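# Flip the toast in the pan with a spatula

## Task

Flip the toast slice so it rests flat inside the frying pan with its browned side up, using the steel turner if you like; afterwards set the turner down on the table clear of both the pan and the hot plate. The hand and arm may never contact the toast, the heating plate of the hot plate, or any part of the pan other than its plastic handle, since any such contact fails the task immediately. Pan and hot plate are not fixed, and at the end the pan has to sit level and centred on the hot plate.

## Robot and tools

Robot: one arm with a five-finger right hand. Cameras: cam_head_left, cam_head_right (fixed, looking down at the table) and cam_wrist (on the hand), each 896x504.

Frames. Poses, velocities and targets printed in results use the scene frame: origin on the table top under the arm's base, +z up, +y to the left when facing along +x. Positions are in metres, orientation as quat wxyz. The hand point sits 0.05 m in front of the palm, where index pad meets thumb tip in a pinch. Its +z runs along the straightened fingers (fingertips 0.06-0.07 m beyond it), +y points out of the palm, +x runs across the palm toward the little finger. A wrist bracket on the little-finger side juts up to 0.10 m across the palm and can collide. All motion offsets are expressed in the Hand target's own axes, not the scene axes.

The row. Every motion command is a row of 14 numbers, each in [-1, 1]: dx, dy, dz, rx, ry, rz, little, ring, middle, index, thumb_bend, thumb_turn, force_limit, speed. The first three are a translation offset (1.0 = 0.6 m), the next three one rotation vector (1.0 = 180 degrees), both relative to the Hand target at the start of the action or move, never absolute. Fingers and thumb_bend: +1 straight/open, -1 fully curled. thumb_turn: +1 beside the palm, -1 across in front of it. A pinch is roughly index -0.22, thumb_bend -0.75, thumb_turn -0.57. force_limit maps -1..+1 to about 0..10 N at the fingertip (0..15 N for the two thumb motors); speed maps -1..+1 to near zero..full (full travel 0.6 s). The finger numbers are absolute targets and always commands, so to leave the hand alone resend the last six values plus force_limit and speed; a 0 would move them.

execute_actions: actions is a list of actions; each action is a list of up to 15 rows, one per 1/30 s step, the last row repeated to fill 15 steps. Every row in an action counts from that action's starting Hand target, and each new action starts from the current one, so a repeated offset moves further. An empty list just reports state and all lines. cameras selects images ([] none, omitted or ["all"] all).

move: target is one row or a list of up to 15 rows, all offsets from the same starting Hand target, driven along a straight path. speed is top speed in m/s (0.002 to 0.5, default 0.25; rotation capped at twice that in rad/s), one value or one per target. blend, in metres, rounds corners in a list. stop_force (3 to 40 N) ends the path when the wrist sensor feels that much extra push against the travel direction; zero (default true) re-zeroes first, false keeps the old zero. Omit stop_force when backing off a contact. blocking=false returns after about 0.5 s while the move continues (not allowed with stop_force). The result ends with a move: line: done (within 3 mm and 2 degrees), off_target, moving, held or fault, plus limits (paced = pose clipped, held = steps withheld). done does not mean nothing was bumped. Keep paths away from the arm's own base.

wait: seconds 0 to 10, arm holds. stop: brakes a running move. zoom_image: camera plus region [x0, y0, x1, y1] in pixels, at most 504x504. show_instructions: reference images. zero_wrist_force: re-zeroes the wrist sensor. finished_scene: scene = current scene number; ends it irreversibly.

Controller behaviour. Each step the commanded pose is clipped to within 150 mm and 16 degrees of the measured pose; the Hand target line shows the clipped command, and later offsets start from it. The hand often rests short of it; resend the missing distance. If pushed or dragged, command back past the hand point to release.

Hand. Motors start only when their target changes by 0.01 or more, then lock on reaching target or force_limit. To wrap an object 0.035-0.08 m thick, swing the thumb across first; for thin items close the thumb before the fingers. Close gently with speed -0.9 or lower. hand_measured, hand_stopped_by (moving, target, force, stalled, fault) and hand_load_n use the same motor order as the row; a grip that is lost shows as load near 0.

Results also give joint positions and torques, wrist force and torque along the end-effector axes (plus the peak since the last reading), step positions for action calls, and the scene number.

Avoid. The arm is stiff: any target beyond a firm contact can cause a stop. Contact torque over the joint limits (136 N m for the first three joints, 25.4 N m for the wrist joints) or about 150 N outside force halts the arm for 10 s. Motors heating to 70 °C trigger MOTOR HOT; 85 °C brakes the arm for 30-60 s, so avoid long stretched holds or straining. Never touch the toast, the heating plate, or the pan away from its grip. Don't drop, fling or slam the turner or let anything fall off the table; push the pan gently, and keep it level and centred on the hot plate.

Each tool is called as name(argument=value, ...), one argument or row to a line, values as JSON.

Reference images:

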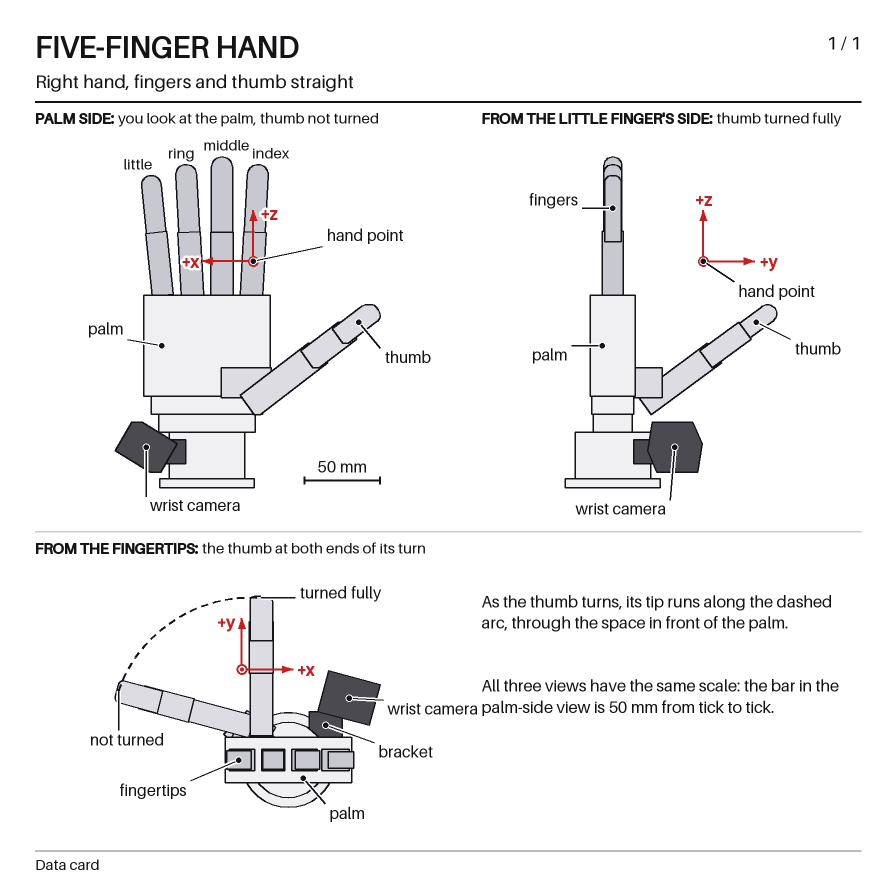

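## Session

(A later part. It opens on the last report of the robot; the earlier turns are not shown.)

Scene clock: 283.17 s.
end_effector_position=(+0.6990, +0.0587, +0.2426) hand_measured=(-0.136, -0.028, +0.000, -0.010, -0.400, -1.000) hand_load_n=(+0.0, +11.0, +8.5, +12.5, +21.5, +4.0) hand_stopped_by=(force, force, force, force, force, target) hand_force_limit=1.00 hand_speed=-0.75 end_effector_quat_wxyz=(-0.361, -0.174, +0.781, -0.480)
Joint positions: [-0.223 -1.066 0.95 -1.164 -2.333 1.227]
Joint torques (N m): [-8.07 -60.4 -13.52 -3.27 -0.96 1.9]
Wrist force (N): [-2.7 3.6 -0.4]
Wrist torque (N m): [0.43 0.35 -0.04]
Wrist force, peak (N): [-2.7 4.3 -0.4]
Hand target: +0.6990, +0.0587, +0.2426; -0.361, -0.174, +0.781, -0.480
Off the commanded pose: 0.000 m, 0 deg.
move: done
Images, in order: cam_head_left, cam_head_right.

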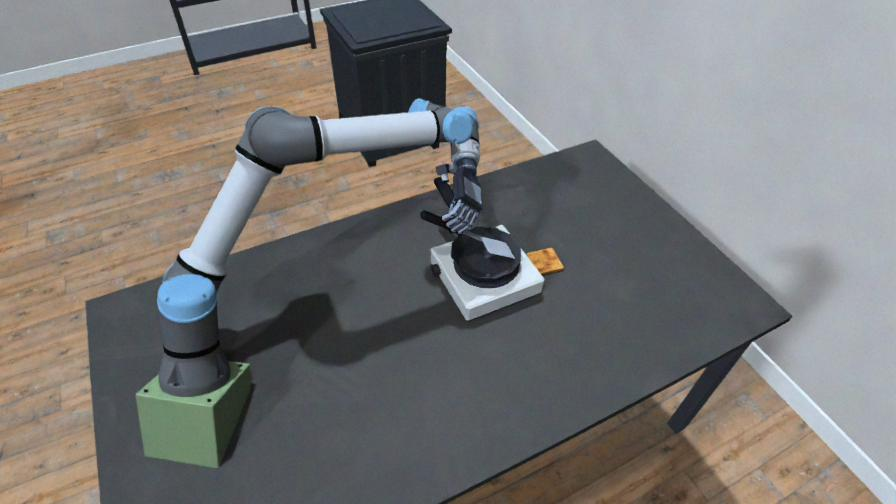

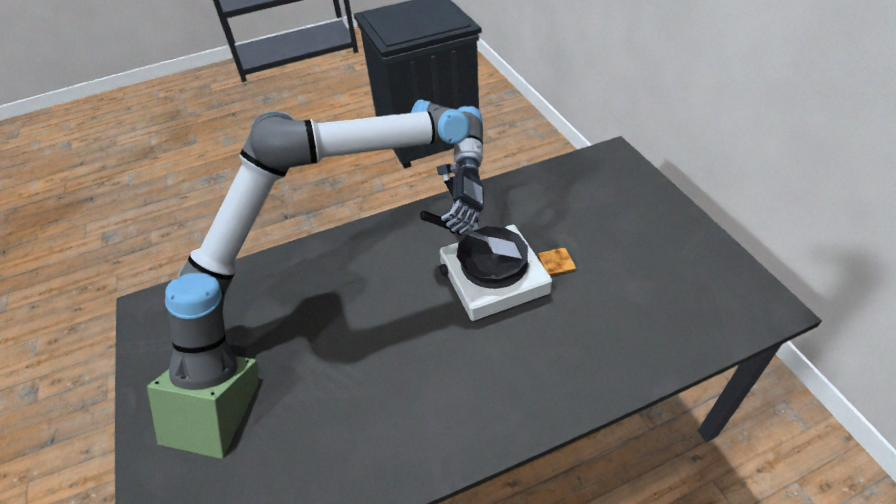

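move(
  target=[0.158,-0.135,-0.0608,-0.0102,0.0436,-0.1195,-1,-1,-1,-1,-1,-1,1,-0.75],
  speed=0.15,
  cameras=[],
)

Scene clock: 295.70 s.
end_effector_position=(+0.6991, +0.0587, +0.3724) hand_measured=(-0.136, -0.028, +0.000, -0.010, -0.400, -1.000) hand_load_n=(+0.0, +11.0, +9.0, +12.5, +20.5, +4.0) hand_stopped_by=(force, force, force, force, force, target) hand_force_limit=1.00 hand_speed=-0.75 end_effector_quat_wxyz=(-0.499, -0.278, +0.716, -0.402)
Joint positions: [-0.288 -0.868 0.35 -0.632 -2.394 0.901]
Joint torques (N m): [-10.03 -63.43 -27.09 -1.95 -0.99 -2.61]
Wrist force (N): [-2.9 2.3 -0.8]
Wrist torque (N m): [0.30 0.29 -0.03]
Wrist force, peak (N): [-3.4 4.5 -0.1]
Hand target: +0.6991, +0.0588, +0.3726; -0.499, -0.278, +0.716, -0.402
Off the commanded pose: 0.000 m, 0 deg.
move: done

move(
  target=[-0.172,-0.446,-0.158,0.453,-0.144,-0.087,-1,-1,-1,-1,-1,-1,1,-0.75],
  speed=0.3,
  cameras=["cam_head_left","cam_head_right"],
)

zoom_image(
  camera="cam_head_left",
  region=[460, 160, 640, 290],
)

Scene clock: 302.73 s.
end_effector_position=(+0.9953, -0.0003, +0.3725) hand_measured=(-0.136, -0.028, +0.000, -0.010, -0.400, -1.000) hand_load_n=(+0.0, +11.5, +8.5, +12.5, +21.0, +4.0) hand_stopped_by=(force, force, force, force, force, target) hand_force_limit=1.00 hand_speed=-0.75 end_effector_quat_wxyz=(+0.086, +0.695, -0.328, +0.635) end_effector_velocity=(+0.000, +0.001, -0.001) end_effector_angular_velocity=(+0.003, +0.002, +0.005)
Joint positions: [-0.388 -0.893 0.866 -2.961 -1.819 -0.729]
Joint velocities: [0 -0.001 0.001 0 0.006 0.001]
Joint torques (N m): [-19.86 -61.48 -16.5 -3.08 -0.1 0.54]
Wrist force (N): [-3.0 2.3 -0.7]
Wrist torque (N m): [0.32 0.33 -0.03]
Wrist force, peak (N): [-3.3 3.0 -1.4]
Hand target: +0.9953, -0.0003, +0.3726; +0.086, +0.695, -0.327, +0.635
Off the commanded pose: 0.000 m, 0 deg.
move: done
Images, in order: cam_head_left, cam_head_right.

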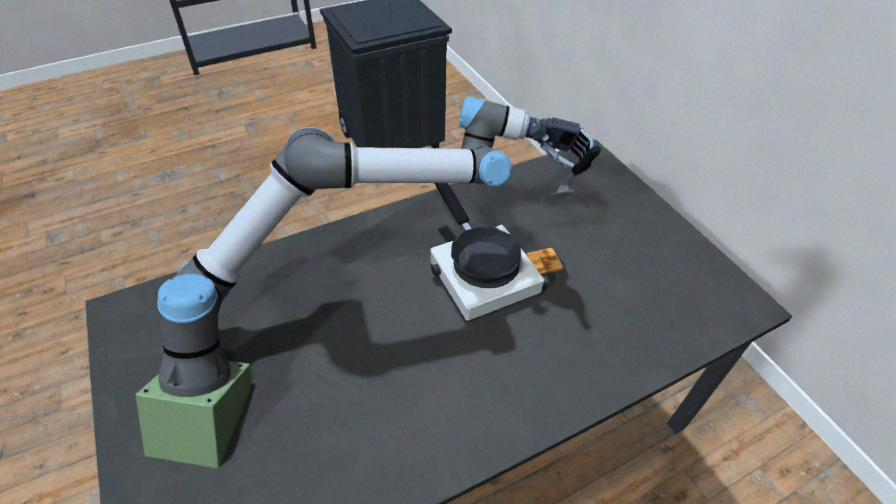

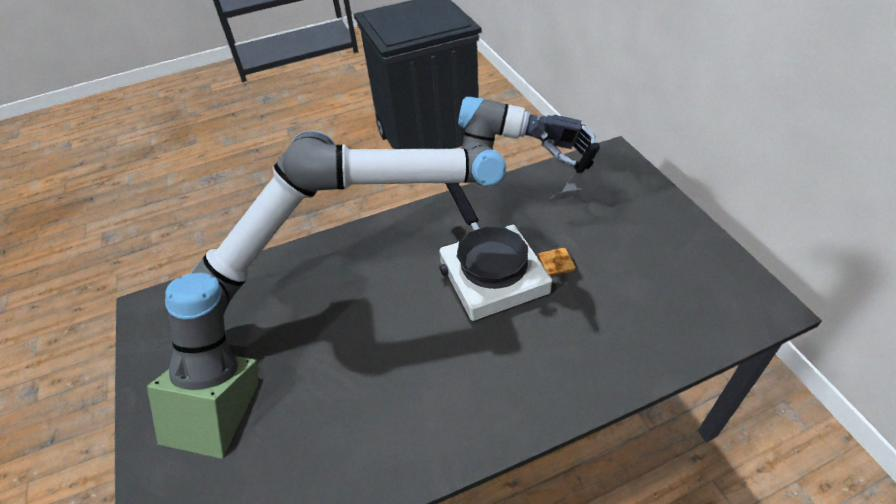

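Scaled by 2.800.

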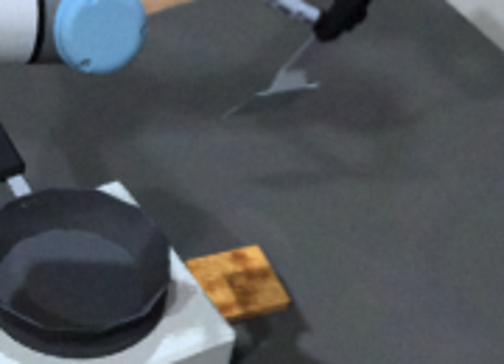

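zoom_image(
  camera="cam_head_right",
  region=[530, 140, 620, 220],
)

zoom_image(
  camera="cam_head_left",
  region=[520, 130, 610, 210],
)

Scaled by 5.600.

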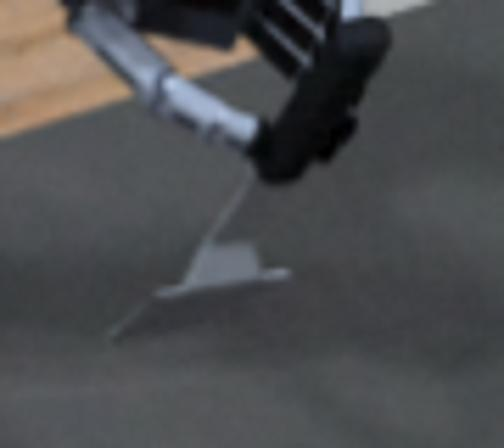

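Scaled by 5.600.

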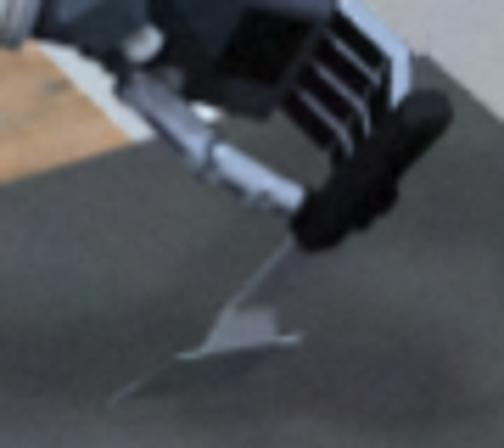

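move(
  target=[-0.1935,0.118,0.0013,0,0,0,-1,-1,-1,-1,-1,-1,1,-0.75],
  speed=0.15,
  cameras=[],
)

move(
  target=[-0.0704,0.0221,0.0135,0,0,0,-1,-1,-1,-1,-1,-1,1,-0.75],
  speed=0.03,
  stop_force=3,
  cameras=["cam_head_left","cam_head_right"],
)

zoom_image(
  camera="cam_head_left",
  region=[460, 160, 640, 290],
)

zoom_image(
  camera="cam_head_right",
  region=[460, 160, 640, 290],
)

Scene clock: 314.53 s.
end_effector_position=(+0.9585, -0.0150, +0.2425) hand_measured=(-0.136, -0.028, +0.000, -0.010, -0.400, -1.000) hand_load_n=(+0.5, +11.0, +8.5, +13.0, +21.0, +4.0) hand_stopped_by=(force, force, force, force, force, target) hand_force_limit=1.00 hand_speed=-0.75 end_effector_quat_wxyz=(+0.086, +0.695, -0.328, +0.635)
Joint positions: [-0.331 -0.85 1.129 -3.264 -1.875 -0.72]
Joint torques (N m): [-26.66 -63.63 -14.16 -2.69 0.44 -1.75]
Wrist force (N): [-2.9 2.2 -1.0]
Wrist torque (N m): [0.31 0.25 -0.04]
Wrist force, peak (N): [-4.5 3.1 -0.9]
Hand target: +0.9584, -0.0150, +0.2425; +0.086, +0.695, -0.327, +0.635
Off the commanded pose: 0.000 m, 0 deg.
move: done

Scene clock: 317.07 s.
end_effector_position=(+0.9585, -0.0149, +0.1975) hand_measured=(-0.136, -0.028, +0.000, -0.010, -0.400, -1.000) hand_load_n=(+0.0, +11.0, +8.5, +12.5, +21.0, +4.0) hand_stopped_by=(force, force, force, force, force, target) hand_force_limit=1.00 hand_speed=-0.75 end_effector_quat_wxyz=(+0.086, +0.695, -0.327, +0.635)
Joint positions: [-0.302 -0.788 1.124 -3.321 -1.904 -0.715]
Joint torques (N m): [-26.97 -65.31 -12.06 0.04 0.61 -0.53]
Wrist force (N): [-3.0 1.7 -0.8]
Wrist torque (N m): [0.24 0.29 -0.07]
Wrist force, peak (N): [-3.5 2.1 -0.4]
Hand target: +0.9585, -0.0150, +0.1975; +0.086, +0.695, -0.327, +0.635
Off the commanded pose: 0.000 m, 0 deg.
move: done
Images, in order: cam_head_left, cam_head_right.

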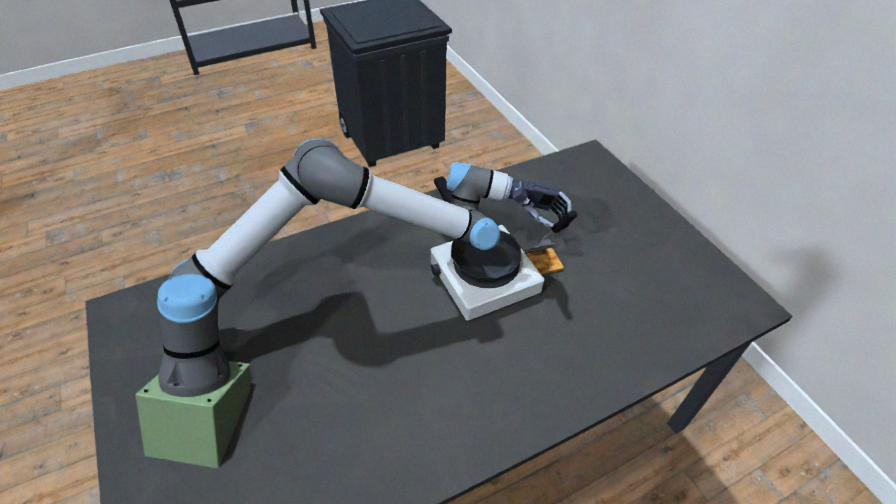

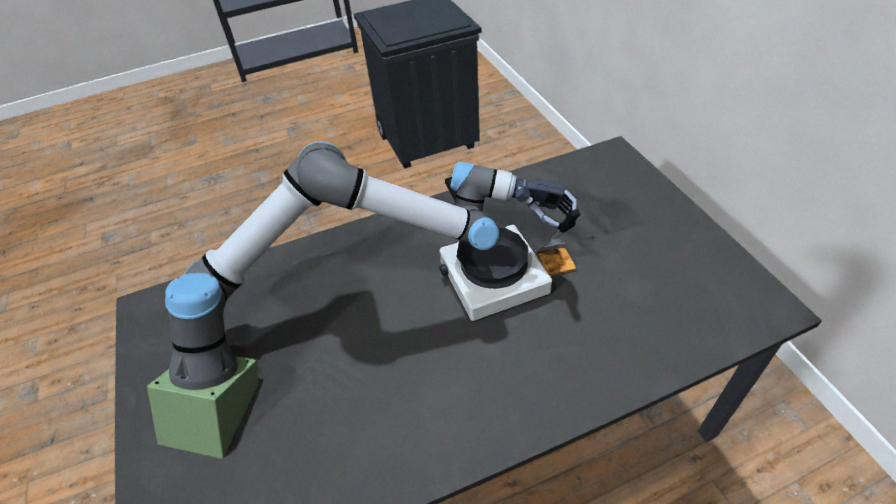

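Scaled by 2.800.

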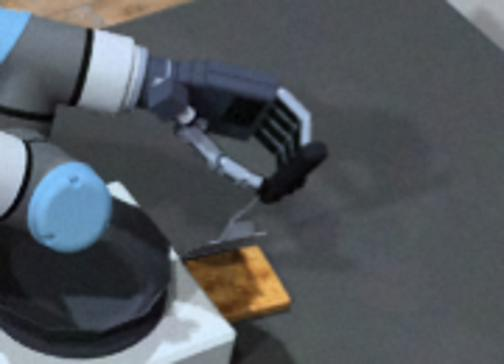

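Scaled by 2.800.

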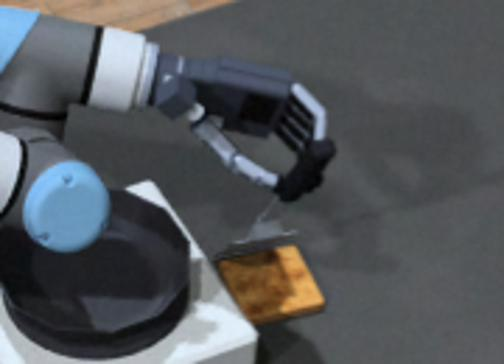

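move(
  target=[-0.0069,-0.0154,-0.0107,0,0,0,-1,-1,-1,-1,-1,-1,1,-0.75],
  speed=0.05,
  cameras=[],
)

move(
  target=[-0.047,0.0148,0.009,0,0,0,-1,-1,-1,-1,-1,-1,1,-0.75],
  speed=0.02,
  stop_force=3,
  cameras=["cam_head_left","cam_head_right"],
)

zoom_image(
  camera="cam_head_left",
  region=[460, 160, 640, 290],
)

zoom_image(
  camera="cam_head_right",
  region=[460, 160, 640, 290],
)

Scene clock: 326.93 s.
end_effector_position=(+0.9585, -0.0028, +0.1976) hand_measured=(-0.136, -0.028, +0.000, -0.010, -0.400, -1.000) hand_load_n=(+0.0, +10.5, +9.0, +12.5, +21.0, +4.0) hand_stopped_by=(force, force, force, force, force, target) hand_force_limit=1.00 hand_speed=-0.75 end_effector_quat_wxyz=(+0.086, +0.695, -0.327, +0.635)
Joint positions: [-0.286 -0.792 1.12 -3.311 -1.919 -0.713]
Joint torques (N m): [-26.75 -57.06 -20.29 -2.05 0.49 1.65]
Wrist force (N): [-3.1 1.6 -0.7]
Wrist torque (N m): [0.20 0.30 -0.06]
Wrist force, peak (N): [-3.4 2.0 -0.6]
Hand target: +0.9585, -0.0030, +0.1976; +0.086, +0.695, -0.327, +0.635
Off the commanded pose: 0.000 m, 0 deg.
move: done

Scene clock: 328.20 s.
end_effector_position=(+0.9585, -0.0030, +0.1938) hand_measured=(-0.136, -0.028, +0.000, -0.010, -0.400, -1.000) hand_load_n=(+0.0, +10.5, +9.0, +13.0, +20.5, +3.5) hand_stopped_by=(force, force, force, force, force, target) hand_force_limit=1.00 hand_speed=-0.75 end_effector_quat_wxyz=(+0.086, +0.695, -0.327, +0.635)
Joint positions: [-0.284 -0.787 1.119 -3.315 -1.921 -0.712]
Joint torques (N m): [-26.52 -64.89 -12.61 0.37 0.62 -1.95]
Wrist force (N): [-2.7 1.6 -0.9]
Wrist torque (N m): [0.26 0.31 0.02]
Wrist force, peak (N): [-3.4 1.8 -0.6]
Hand target: +0.9585, -0.0030, +0.1938; +0.086, +0.695, -0.327, +0.635 (not the last commanded pose)
Off the commanded pose: 0.026 m, 0 deg.
move: contact
Images, in order: cam_head_left, cam_head_right.

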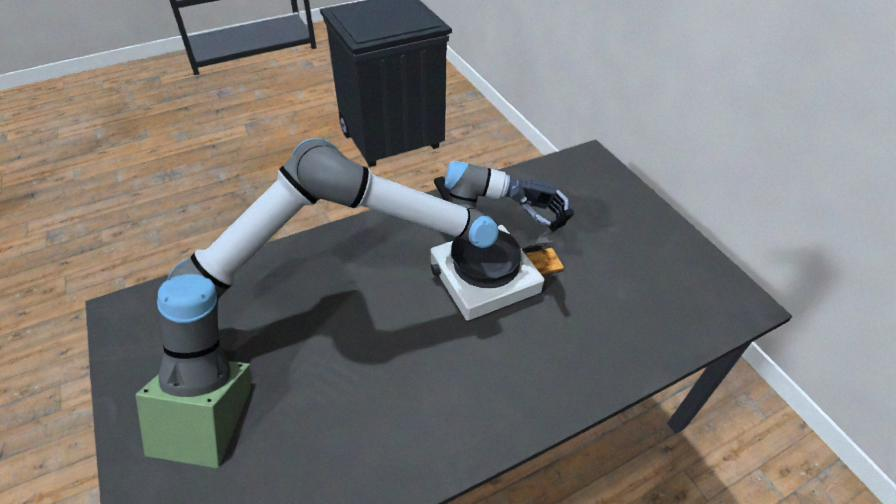

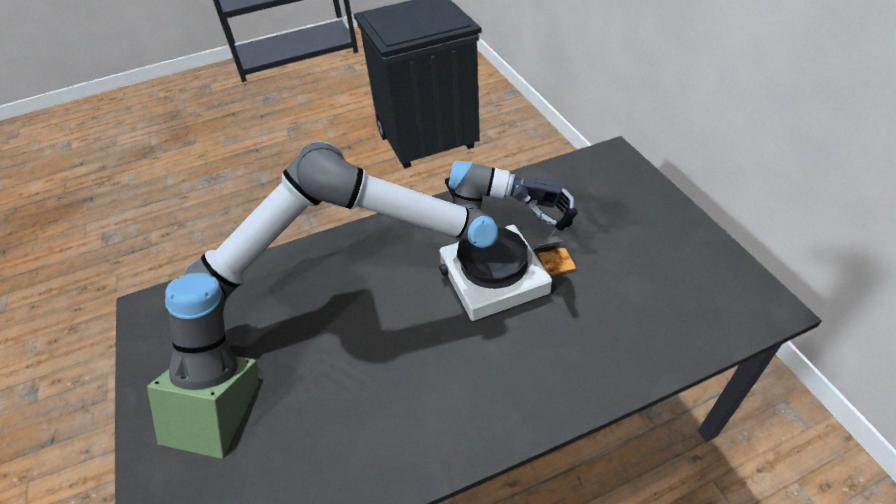

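Scaled by 2.800.

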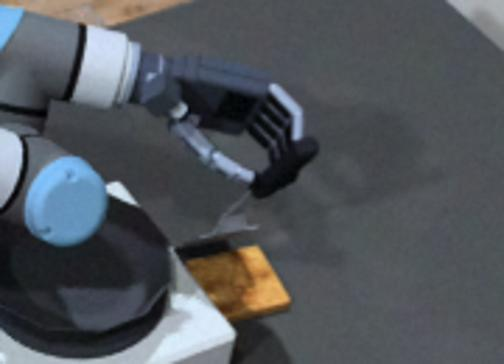

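Scaled by 2.800.

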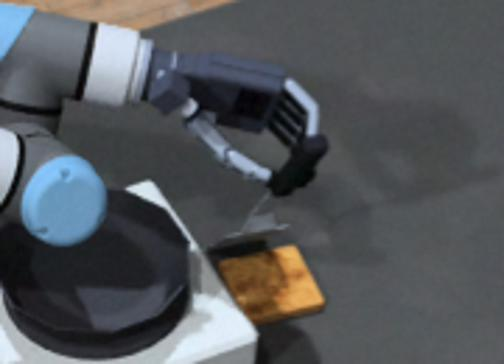

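move(
  target=[0.1172,0.2475,0.1917,0,0,0,-1,-1,-1,-1,-1,-1,1,-0.75],
  speed=0.06,
  stop_force=8,
  cameras=["cam_head_left","cam_head_right"],
)

zoom_image(
  camera="cam_head_left",
  region=[440, 200, 620, 330],
)

Scene clock: 336.47 s.
end_effector_position=(+0.9684, -0.2033, +0.1951) hand_measured=(-0.136, -0.028, +0.000, -0.010, -0.400, -1.000) hand_load_n=(+0.0, +10.5, +8.5, +13.0, +20.5, +3.5) hand_stopped_by=(force, force, force, force, force, target) hand_force_limit=1.00 hand_speed=-0.75 end_effector_quat_wxyz=(+0.086, +0.695, -0.327, +0.635)
Joint positions: [-0.531 -0.627 1.022 -3.387 -1.677 -0.751]
Joint torques (N m): [-18.26 -65.3 -12.31 0.38 -1.4 1.77]
Wrist force (N): [-3.1 3.2 -1.0]
Wrist torque (N m): [0.48 0.32 -0.08]
Wrist force, peak (N): [-2.8 3.7 -1.0]
Hand target: +0.9684, -0.2033, +0.1951; +0.086, +0.695, -0.327, +0.635
Off the commanded pose: 0.000 m, 0 deg.
move: done
Images, in order: cam_head_left, cam_head_right.

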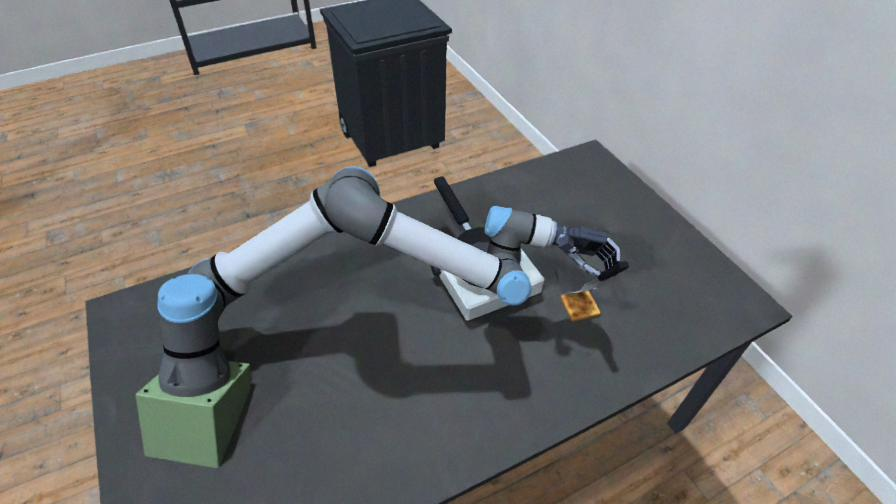

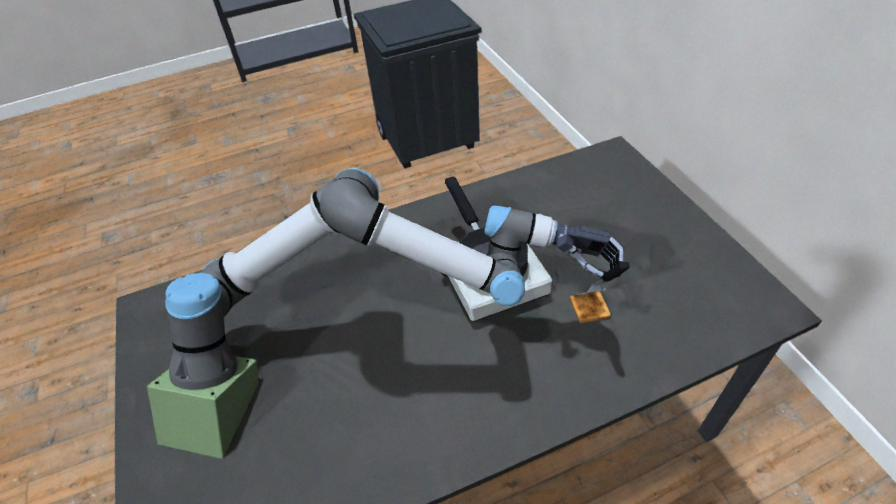

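Scaled by 2.800.

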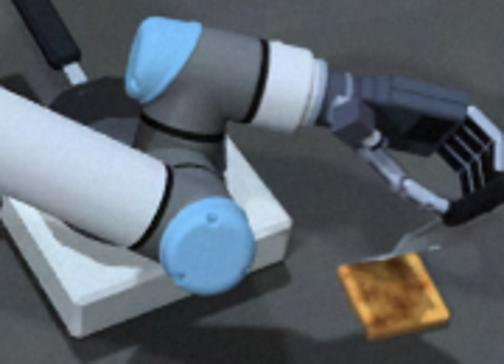

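move(
  target=[
    [0.1135,-0.0697,-0.035,0,0,0,-1,-1,-1,-1,-1,-1,1,-0.75],
    [0.0877,-0.0798,-0.1535,-0.4487,0.1413,0.0859,-1,-1,-1,-1,-1,-1,1,-0.75],
  ],
  speed=[0.15,0.25],
  cameras=["cam_head_left","cam_head_right"],
)

zoom_image(
  camera="cam_head_left",
  region=[480, 200, 660, 330],
)

zoom_image(
  camera="cam_head_right",
  region=[480, 200, 660, 330],
)

Scene clock: 348.57 s.
end_effector_position=(+0.9166, -0.1354, +0.2749) hand_measured=(-0.136, -0.028, +0.000, -0.010, -0.400, -1.000) hand_load_n=(+0.0, +11.0, +9.0, +12.5, +20.5, +3.5) hand_stopped_by=(force, force, force, force, force, target) hand_force_limit=1.00 hand_speed=-0.75 end_effector_quat_wxyz=(-0.334, -0.386, +0.663, -0.548)
Joint positions: [-0.383 -0.426 0.035 -1.646 -2.486 0.242]
Joint torques (N m): [-31.55 -70.78 -14.09 -0.38 -1.06 0.86]
Wrist force (N): [-2.7 2.6 -0.5]
Wrist torque (N m): [0.29 0.31 -0.06]
Wrist force, peak (N): [-4.8 3.9 -0.7]
Hand target: +0.9182, -0.1354, +0.2752; -0.430, -0.331, +0.697, -0.470
Off the commanded pose: 0.002 m, 28 deg; orientation clipped.
elbow stopped short: the move would have taken joint 3 (elbow) straighter than the controller allows.
move: off_target; limits=paced
Images, in order: cam_head_left, cam_head_right.

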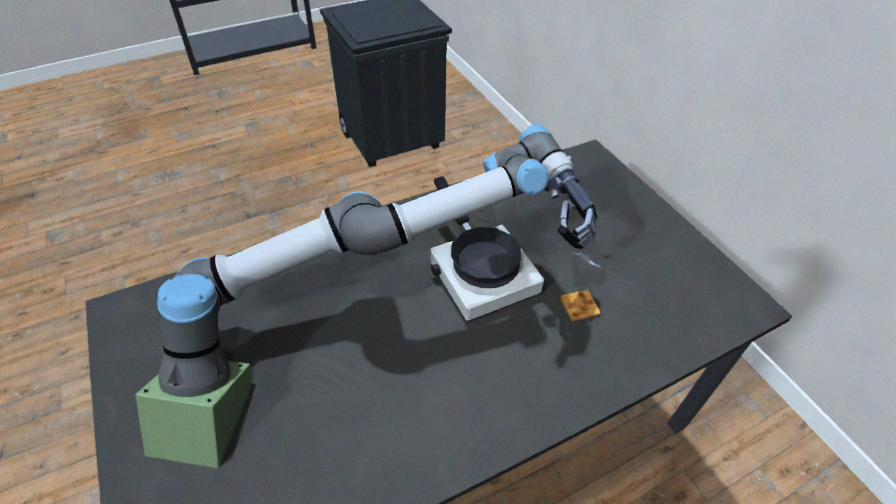

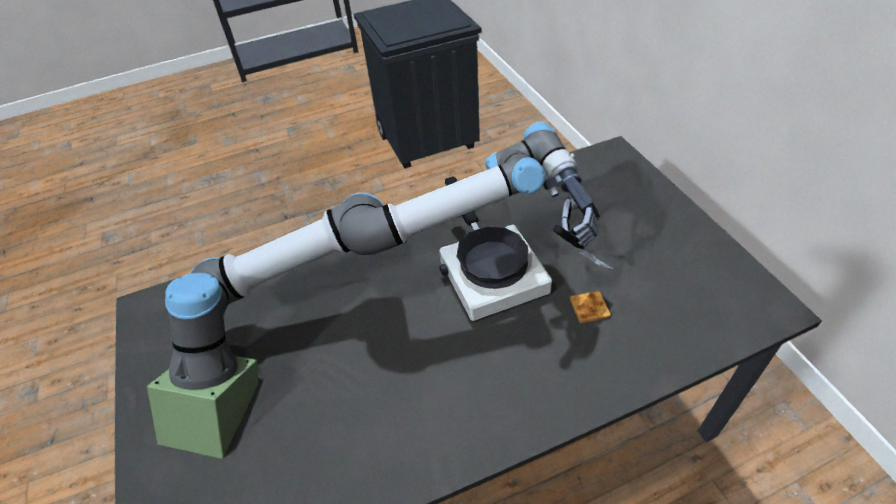

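Scaled by 2.800.

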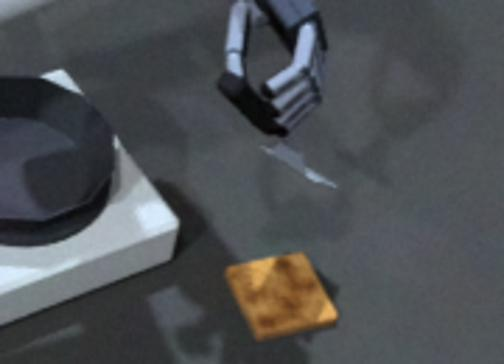

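Scaled by 2.800.

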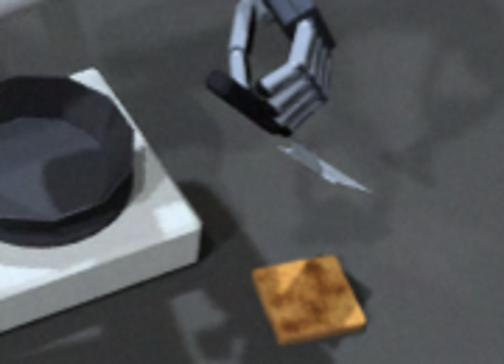

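move(
  target=[-0.0007,-0.028,0.0513,0.115,-0.038,-0.0483,-1,-1,-1,-1,-1,-1,1,-0.75],
  speed=0.15,
  cameras=["cam_head_left","cam_head_right"],
)

zoom_image(
  camera="cam_head_left",
  region=[480, 200, 660, 330],
)

Scene clock: 361.67 s.
end_effector_position=(+0.9240, -0.1699, +0.2753) hand_measured=(-0.136, -0.028, +0.000, -0.010, -0.400, -1.000) hand_load_n=(+0.0, +11.0, +8.5, +12.5, +20.5, +4.0) hand_stopped_by=(force, force, force, force, force, target) hand_force_limit=1.00 hand_speed=-0.75 end_effector_quat_wxyz=(-0.356, -0.481, +0.599, -0.533)
Joint positions: [-0.412 -0.491 0.263 -1.997 -2.431 -0.13]
Joint torques (N m): [-18.66 -49.25 -27.18 -0.26 -2.66 -1.31]
Wrist force (N): [-3.0 2.5 -1.2]
Wrist torque (N m): [0.41 0.31 -0.10]
Wrist force, peak (N): [-3.2 2.7 -1.1]
Hand target: +0.9240, -0.1700, +0.2752; -0.356, -0.481, +0.598, -0.533
Off the commanded pose: 0.000 m, 0 deg.
move: done
Images, in order: cam_head_left, cam_head_right.

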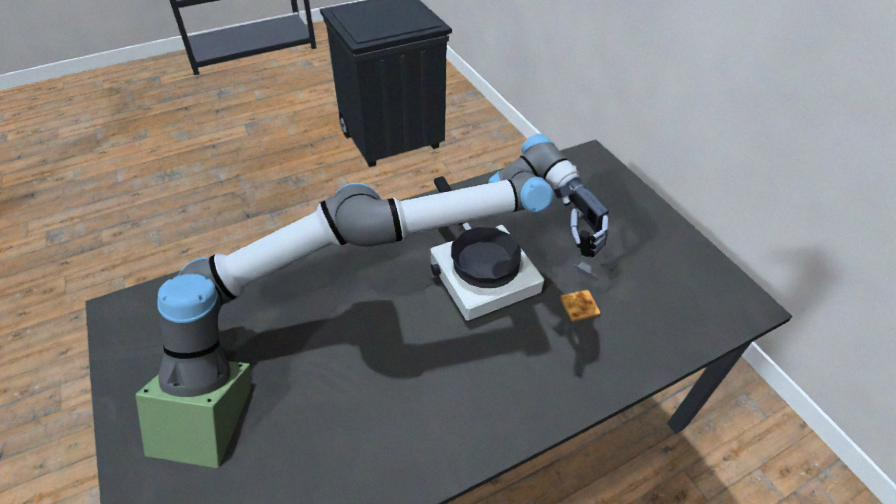

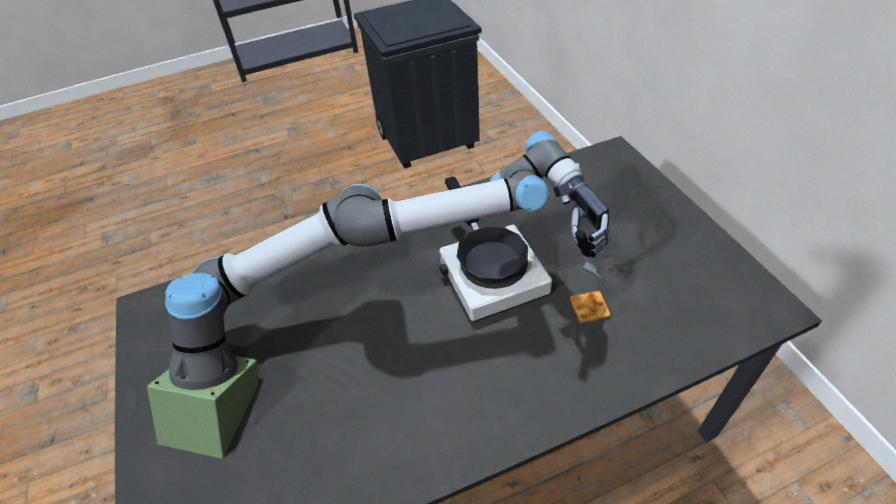

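Scaled by 2.800.

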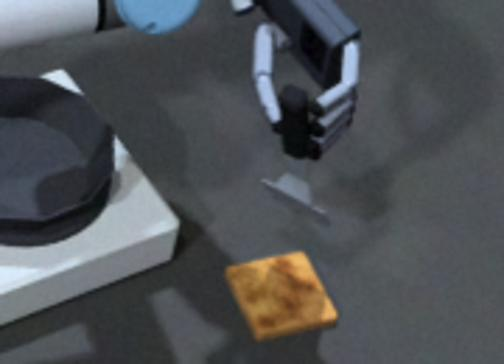

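move(
  target=[-0.1103,0.0093,0.0115,0,0,0,-1,-1,-1,-1,-1,-1,1,-0.75],
  speed=0.1,
  stop_force=5,
  cameras=["cam_head_left","cam_head_right"],
)

zoom_image(
  camera="cam_head_left",
  region=[480, 200, 660, 330],
)

zoom_image(
  camera="cam_head_right",
  region=[480, 200, 660, 330],
)

Scene clock: 368.10 s.
end_effector_position=(+0.9375, -0.1638, +0.2102) hand_measured=(-0.136, -0.028, +0.000, -0.010, -0.400, -1.000) hand_load_n=(+0.0, +10.5, +8.5, +12.5, +20.5, +3.5) hand_stopped_by=(force, force, force, force, force, target) hand_force_limit=1.00 hand_speed=-0.75 end_effector_quat_wxyz=(-0.354, -0.482, +0.598, -0.534)
Joint positions: [-0.369 -0.315 0.035 -1.911 -2.455 -0.081]
Joint torques (N m): [-34.35 -52.76 -28.75 -0.59 -0.35 -2.32]
Wrist force (N): [-3.1 2.4 -1.0]
Wrist torque (N m): [0.35 0.33 -0.07]
Wrist force, peak (N): [-4.4 2.8 -1.1]
Hand target: +0.9381, -0.1639, +0.2102; -0.356, -0.481, +0.598, -0.533
Off the commanded pose: 0.001 m, 0 deg.
elbow stopped short: the move would have taken joint 3 (elbow) straighter than the controller allows.
move: done
Images, in order: cam_head_left, cam_head_right.

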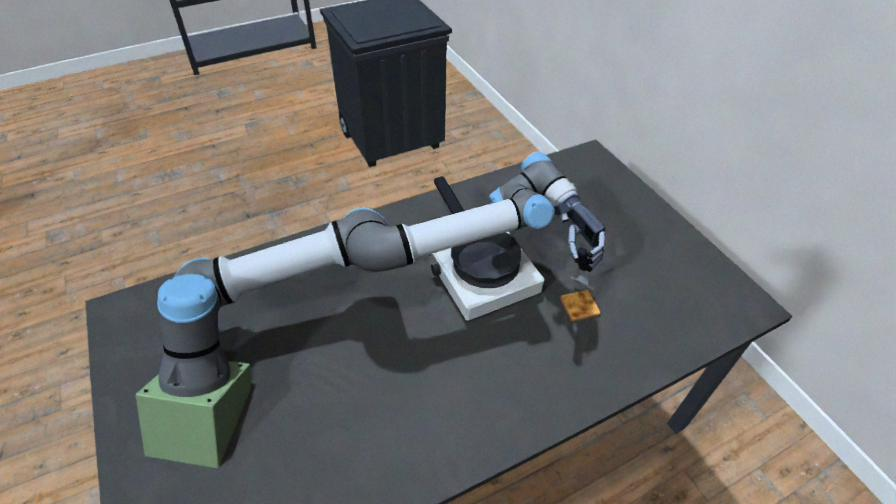

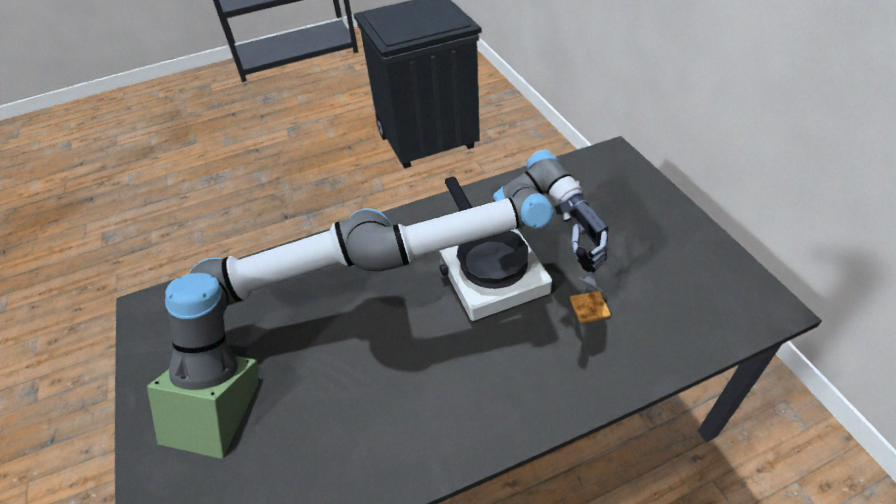

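Scaled by 2.800.

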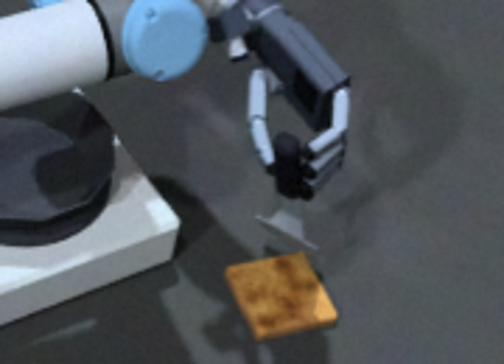

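Scaled by 2.800.

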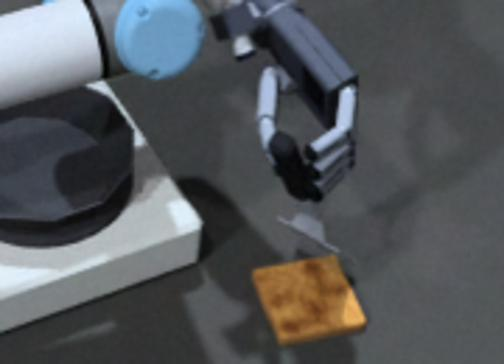

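move(
  target=[-0.0235,0.0127,0.0042,0,0,0,-1,-1,-1,-1,-1,-1,1,-0.75],
  speed=0.03,
  stop_force=3,
  cameras=[],
)

move(
  target=[0.0918,0.2943,-0.0125,-0.1043,0.0328,0.0198,-1,-1,-1,-1,-1,-1,1,-0.75],
  speed=0.05,
  stop_force=8,
  cameras=["cam_head_left","cam_head_right"],
)

zoom_image(
  camera="cam_head_left",
  region=[420, 220, 600, 350],
)

zoom_image(
  camera="cam_head_right",
  region=[420, 220, 600, 350],
)

Scene clock: 373.90 s.
end_effector_position=(+0.9367, -0.1640, +0.2033) hand_measured=(-0.136, -0.028, +0.000, -0.010, -0.400, -1.000) hand_load_n=(+0.0, +10.5, +8.5, +12.5, +20.5, +3.5) hand_stopped_by=(force, force, force, force, force, target) hand_force_limit=1.00 hand_speed=-0.75 end_effector_quat_wxyz=(-0.355, -0.481, +0.598, -0.533)
Joint positions: [-0.366 -0.319 0.056 -1.919 -2.458 -0.073]
Joint torques (N m): [-33.52 -51.32 -29.31 0.48 -2.58 2.11]
Wrist force (N): [-3.2 2.2 -1.2]
Wrist torque (N m): [0.33 0.36 -0.09]
Wrist force, peak (N): [-3.9 2.2 -1.6]
Hand target: +0.9367, -0.1640, +0.2033; -0.355, -0.481, +0.598, -0.533 (not the last commanded pose)
Off the commanded pose: 0.009 m, 0 deg.
move: contact

Scene clock: 378.63 s.
end_effector_position=(+0.7518, -0.1730, +0.2041) hand_measured=(-0.136, -0.028, +0.000, -0.010, -0.400, -1.000) hand_load_n=(+0.0, +10.5, +8.5, +12.0, +20.0, +3.5) hand_stopped_by=(force, force, force, force, force, target) hand_force_limit=1.00 hand_speed=-0.75 end_effector_quat_wxyz=(-0.443, -0.370, +0.673, -0.463)
Joint positions: [-0.425 -0.841 1.04 -1.9 -2.496 0.337]
Joint torques (N m): [-15.2 -40.39 -15.8 -4.2 -3.04 -1.91]
Wrist force (N): [-3.2 2.6 -0.7]
Wrist torque (N m): [0.33 0.34 -0.08]
Wrist force, peak (N): [-3.6 2.4 -1.0]
Hand target: +0.7518, -0.1730, +0.2041; -0.443, -0.370, +0.673, -0.463
Off the commanded pose: 0.000 m, 0 deg.
move: done
Images, in order: cam_head_left, cam_head_right.

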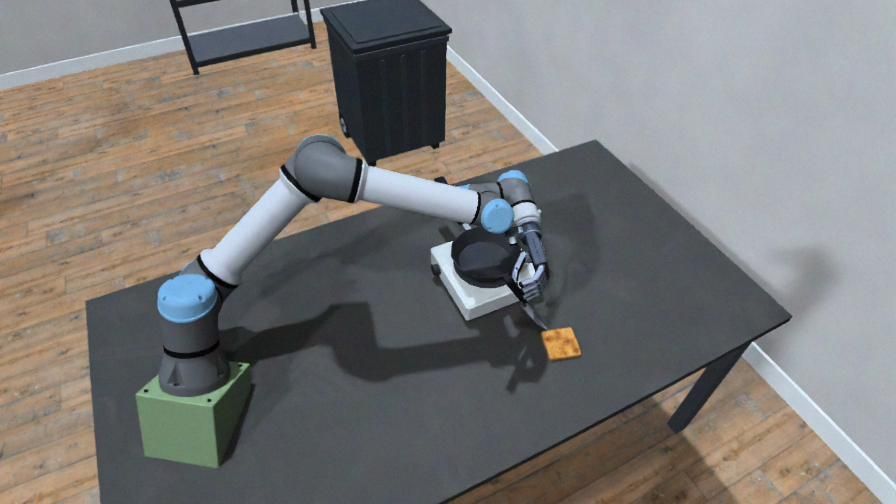

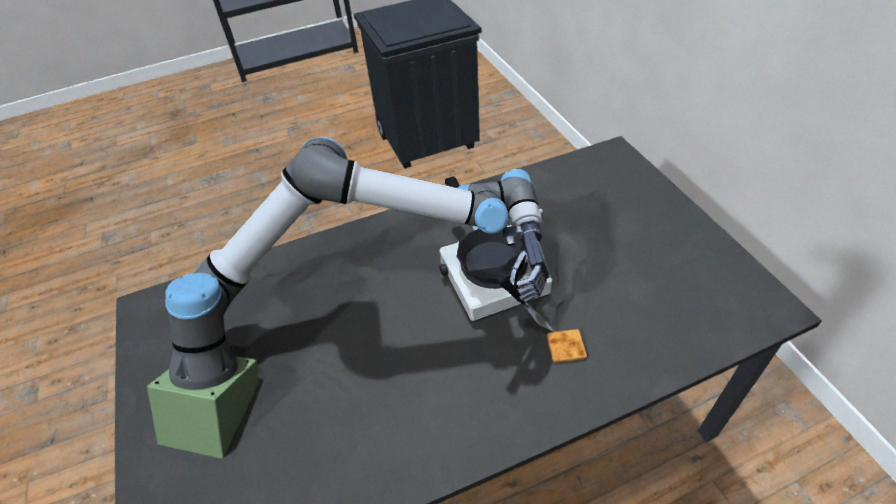

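Scaled by 2.800.

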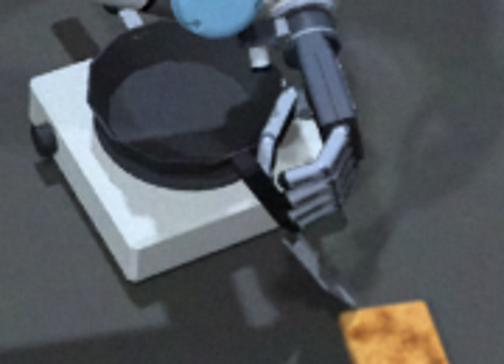

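Scaled by 2.800.

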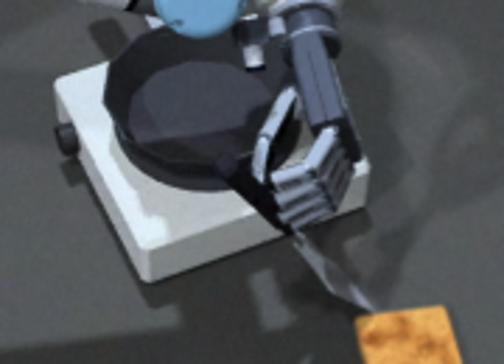

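move(
  target=[
    [0.1565,-0.0493,-0.03,0,0,0,-1,-1,-1,-1,-1,-1,1,-0.75],
    [0.1445,-0.3015,0.3235,0.4172,-0.1314,-0.08,-1,-1,-1,-1,-1,-1,1,-0.75],
  ],
  speed=[0.15,0.25],
  cameras=["cam_head_left","cam_head_right"],
)

zoom_image(
  camera="cam_head_left",
  region=[480, 270, 660, 400],
)

zoom_image(
  camera="cam_head_right",
  region=[480, 270, 660, 400],
)

Scene clock: 390.80 s.
end_effector_position=(+0.8380, -0.4189, +0.3040) hand_measured=(-0.136, -0.028, +0.000, -0.010, -0.400, -1.000) hand_load_n=(+0.0, +11.0, +8.5, +12.5, +20.5, +3.5) hand_stopped_by=(force, force, force, force, force, target) hand_force_limit=1.00 hand_speed=-0.75 end_effector_quat_wxyz=(+0.041, +0.716, -0.277, +0.639)
Joint positions: [-0.969 -0.677 1.233 -3.604 -1.119 -0.821]
Joint torques (N m): [-32.76 -43.52 -28.27 -0.24 0.94 1.98]
Wrist force (N): [-2.8 3.1 -1.0]
Wrist torque (N m): [0.44 0.29 -0.11]
Wrist force, peak (N): [-5.4 3.0 -0.2]
Hand target: +0.8380, -0.4189, +0.3041; +0.041, +0.716, -0.277, +0.639
Off the commanded pose: 0.000 m, 0 deg.
move: done
Images, in order: cam_head_left, cam_head_right.

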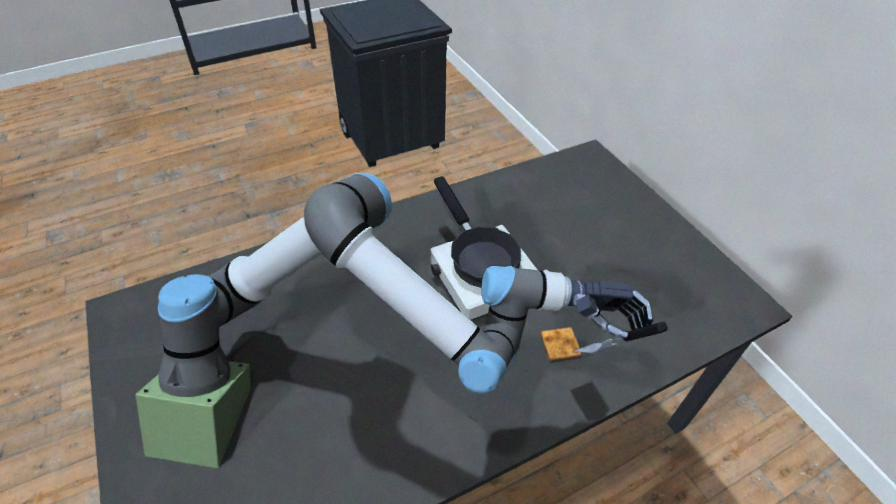

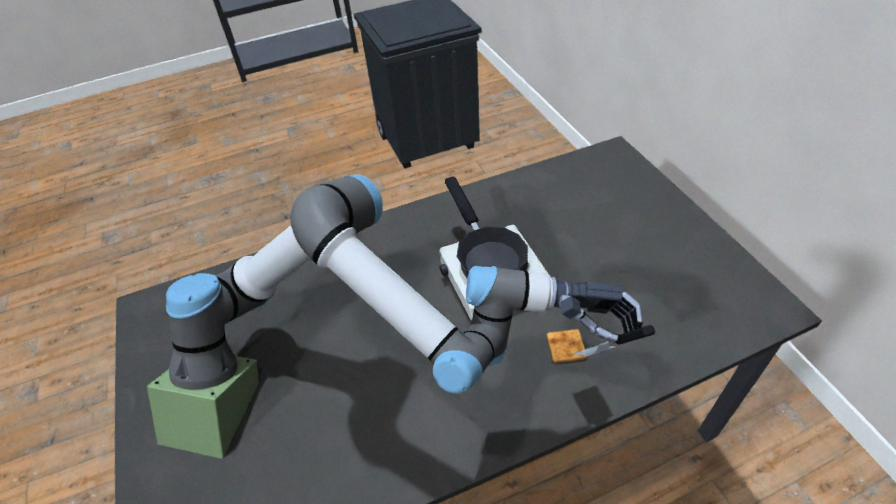

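Scaled by 2.800.

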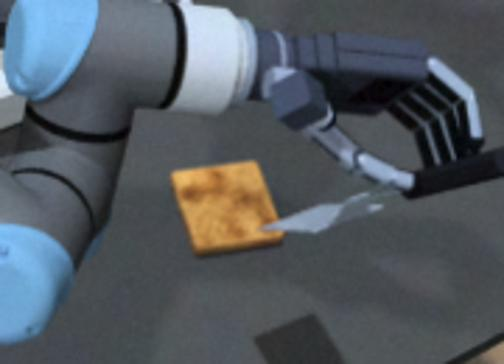

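Scaled by 2.800.

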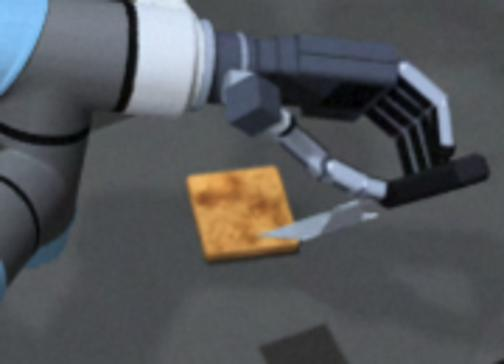

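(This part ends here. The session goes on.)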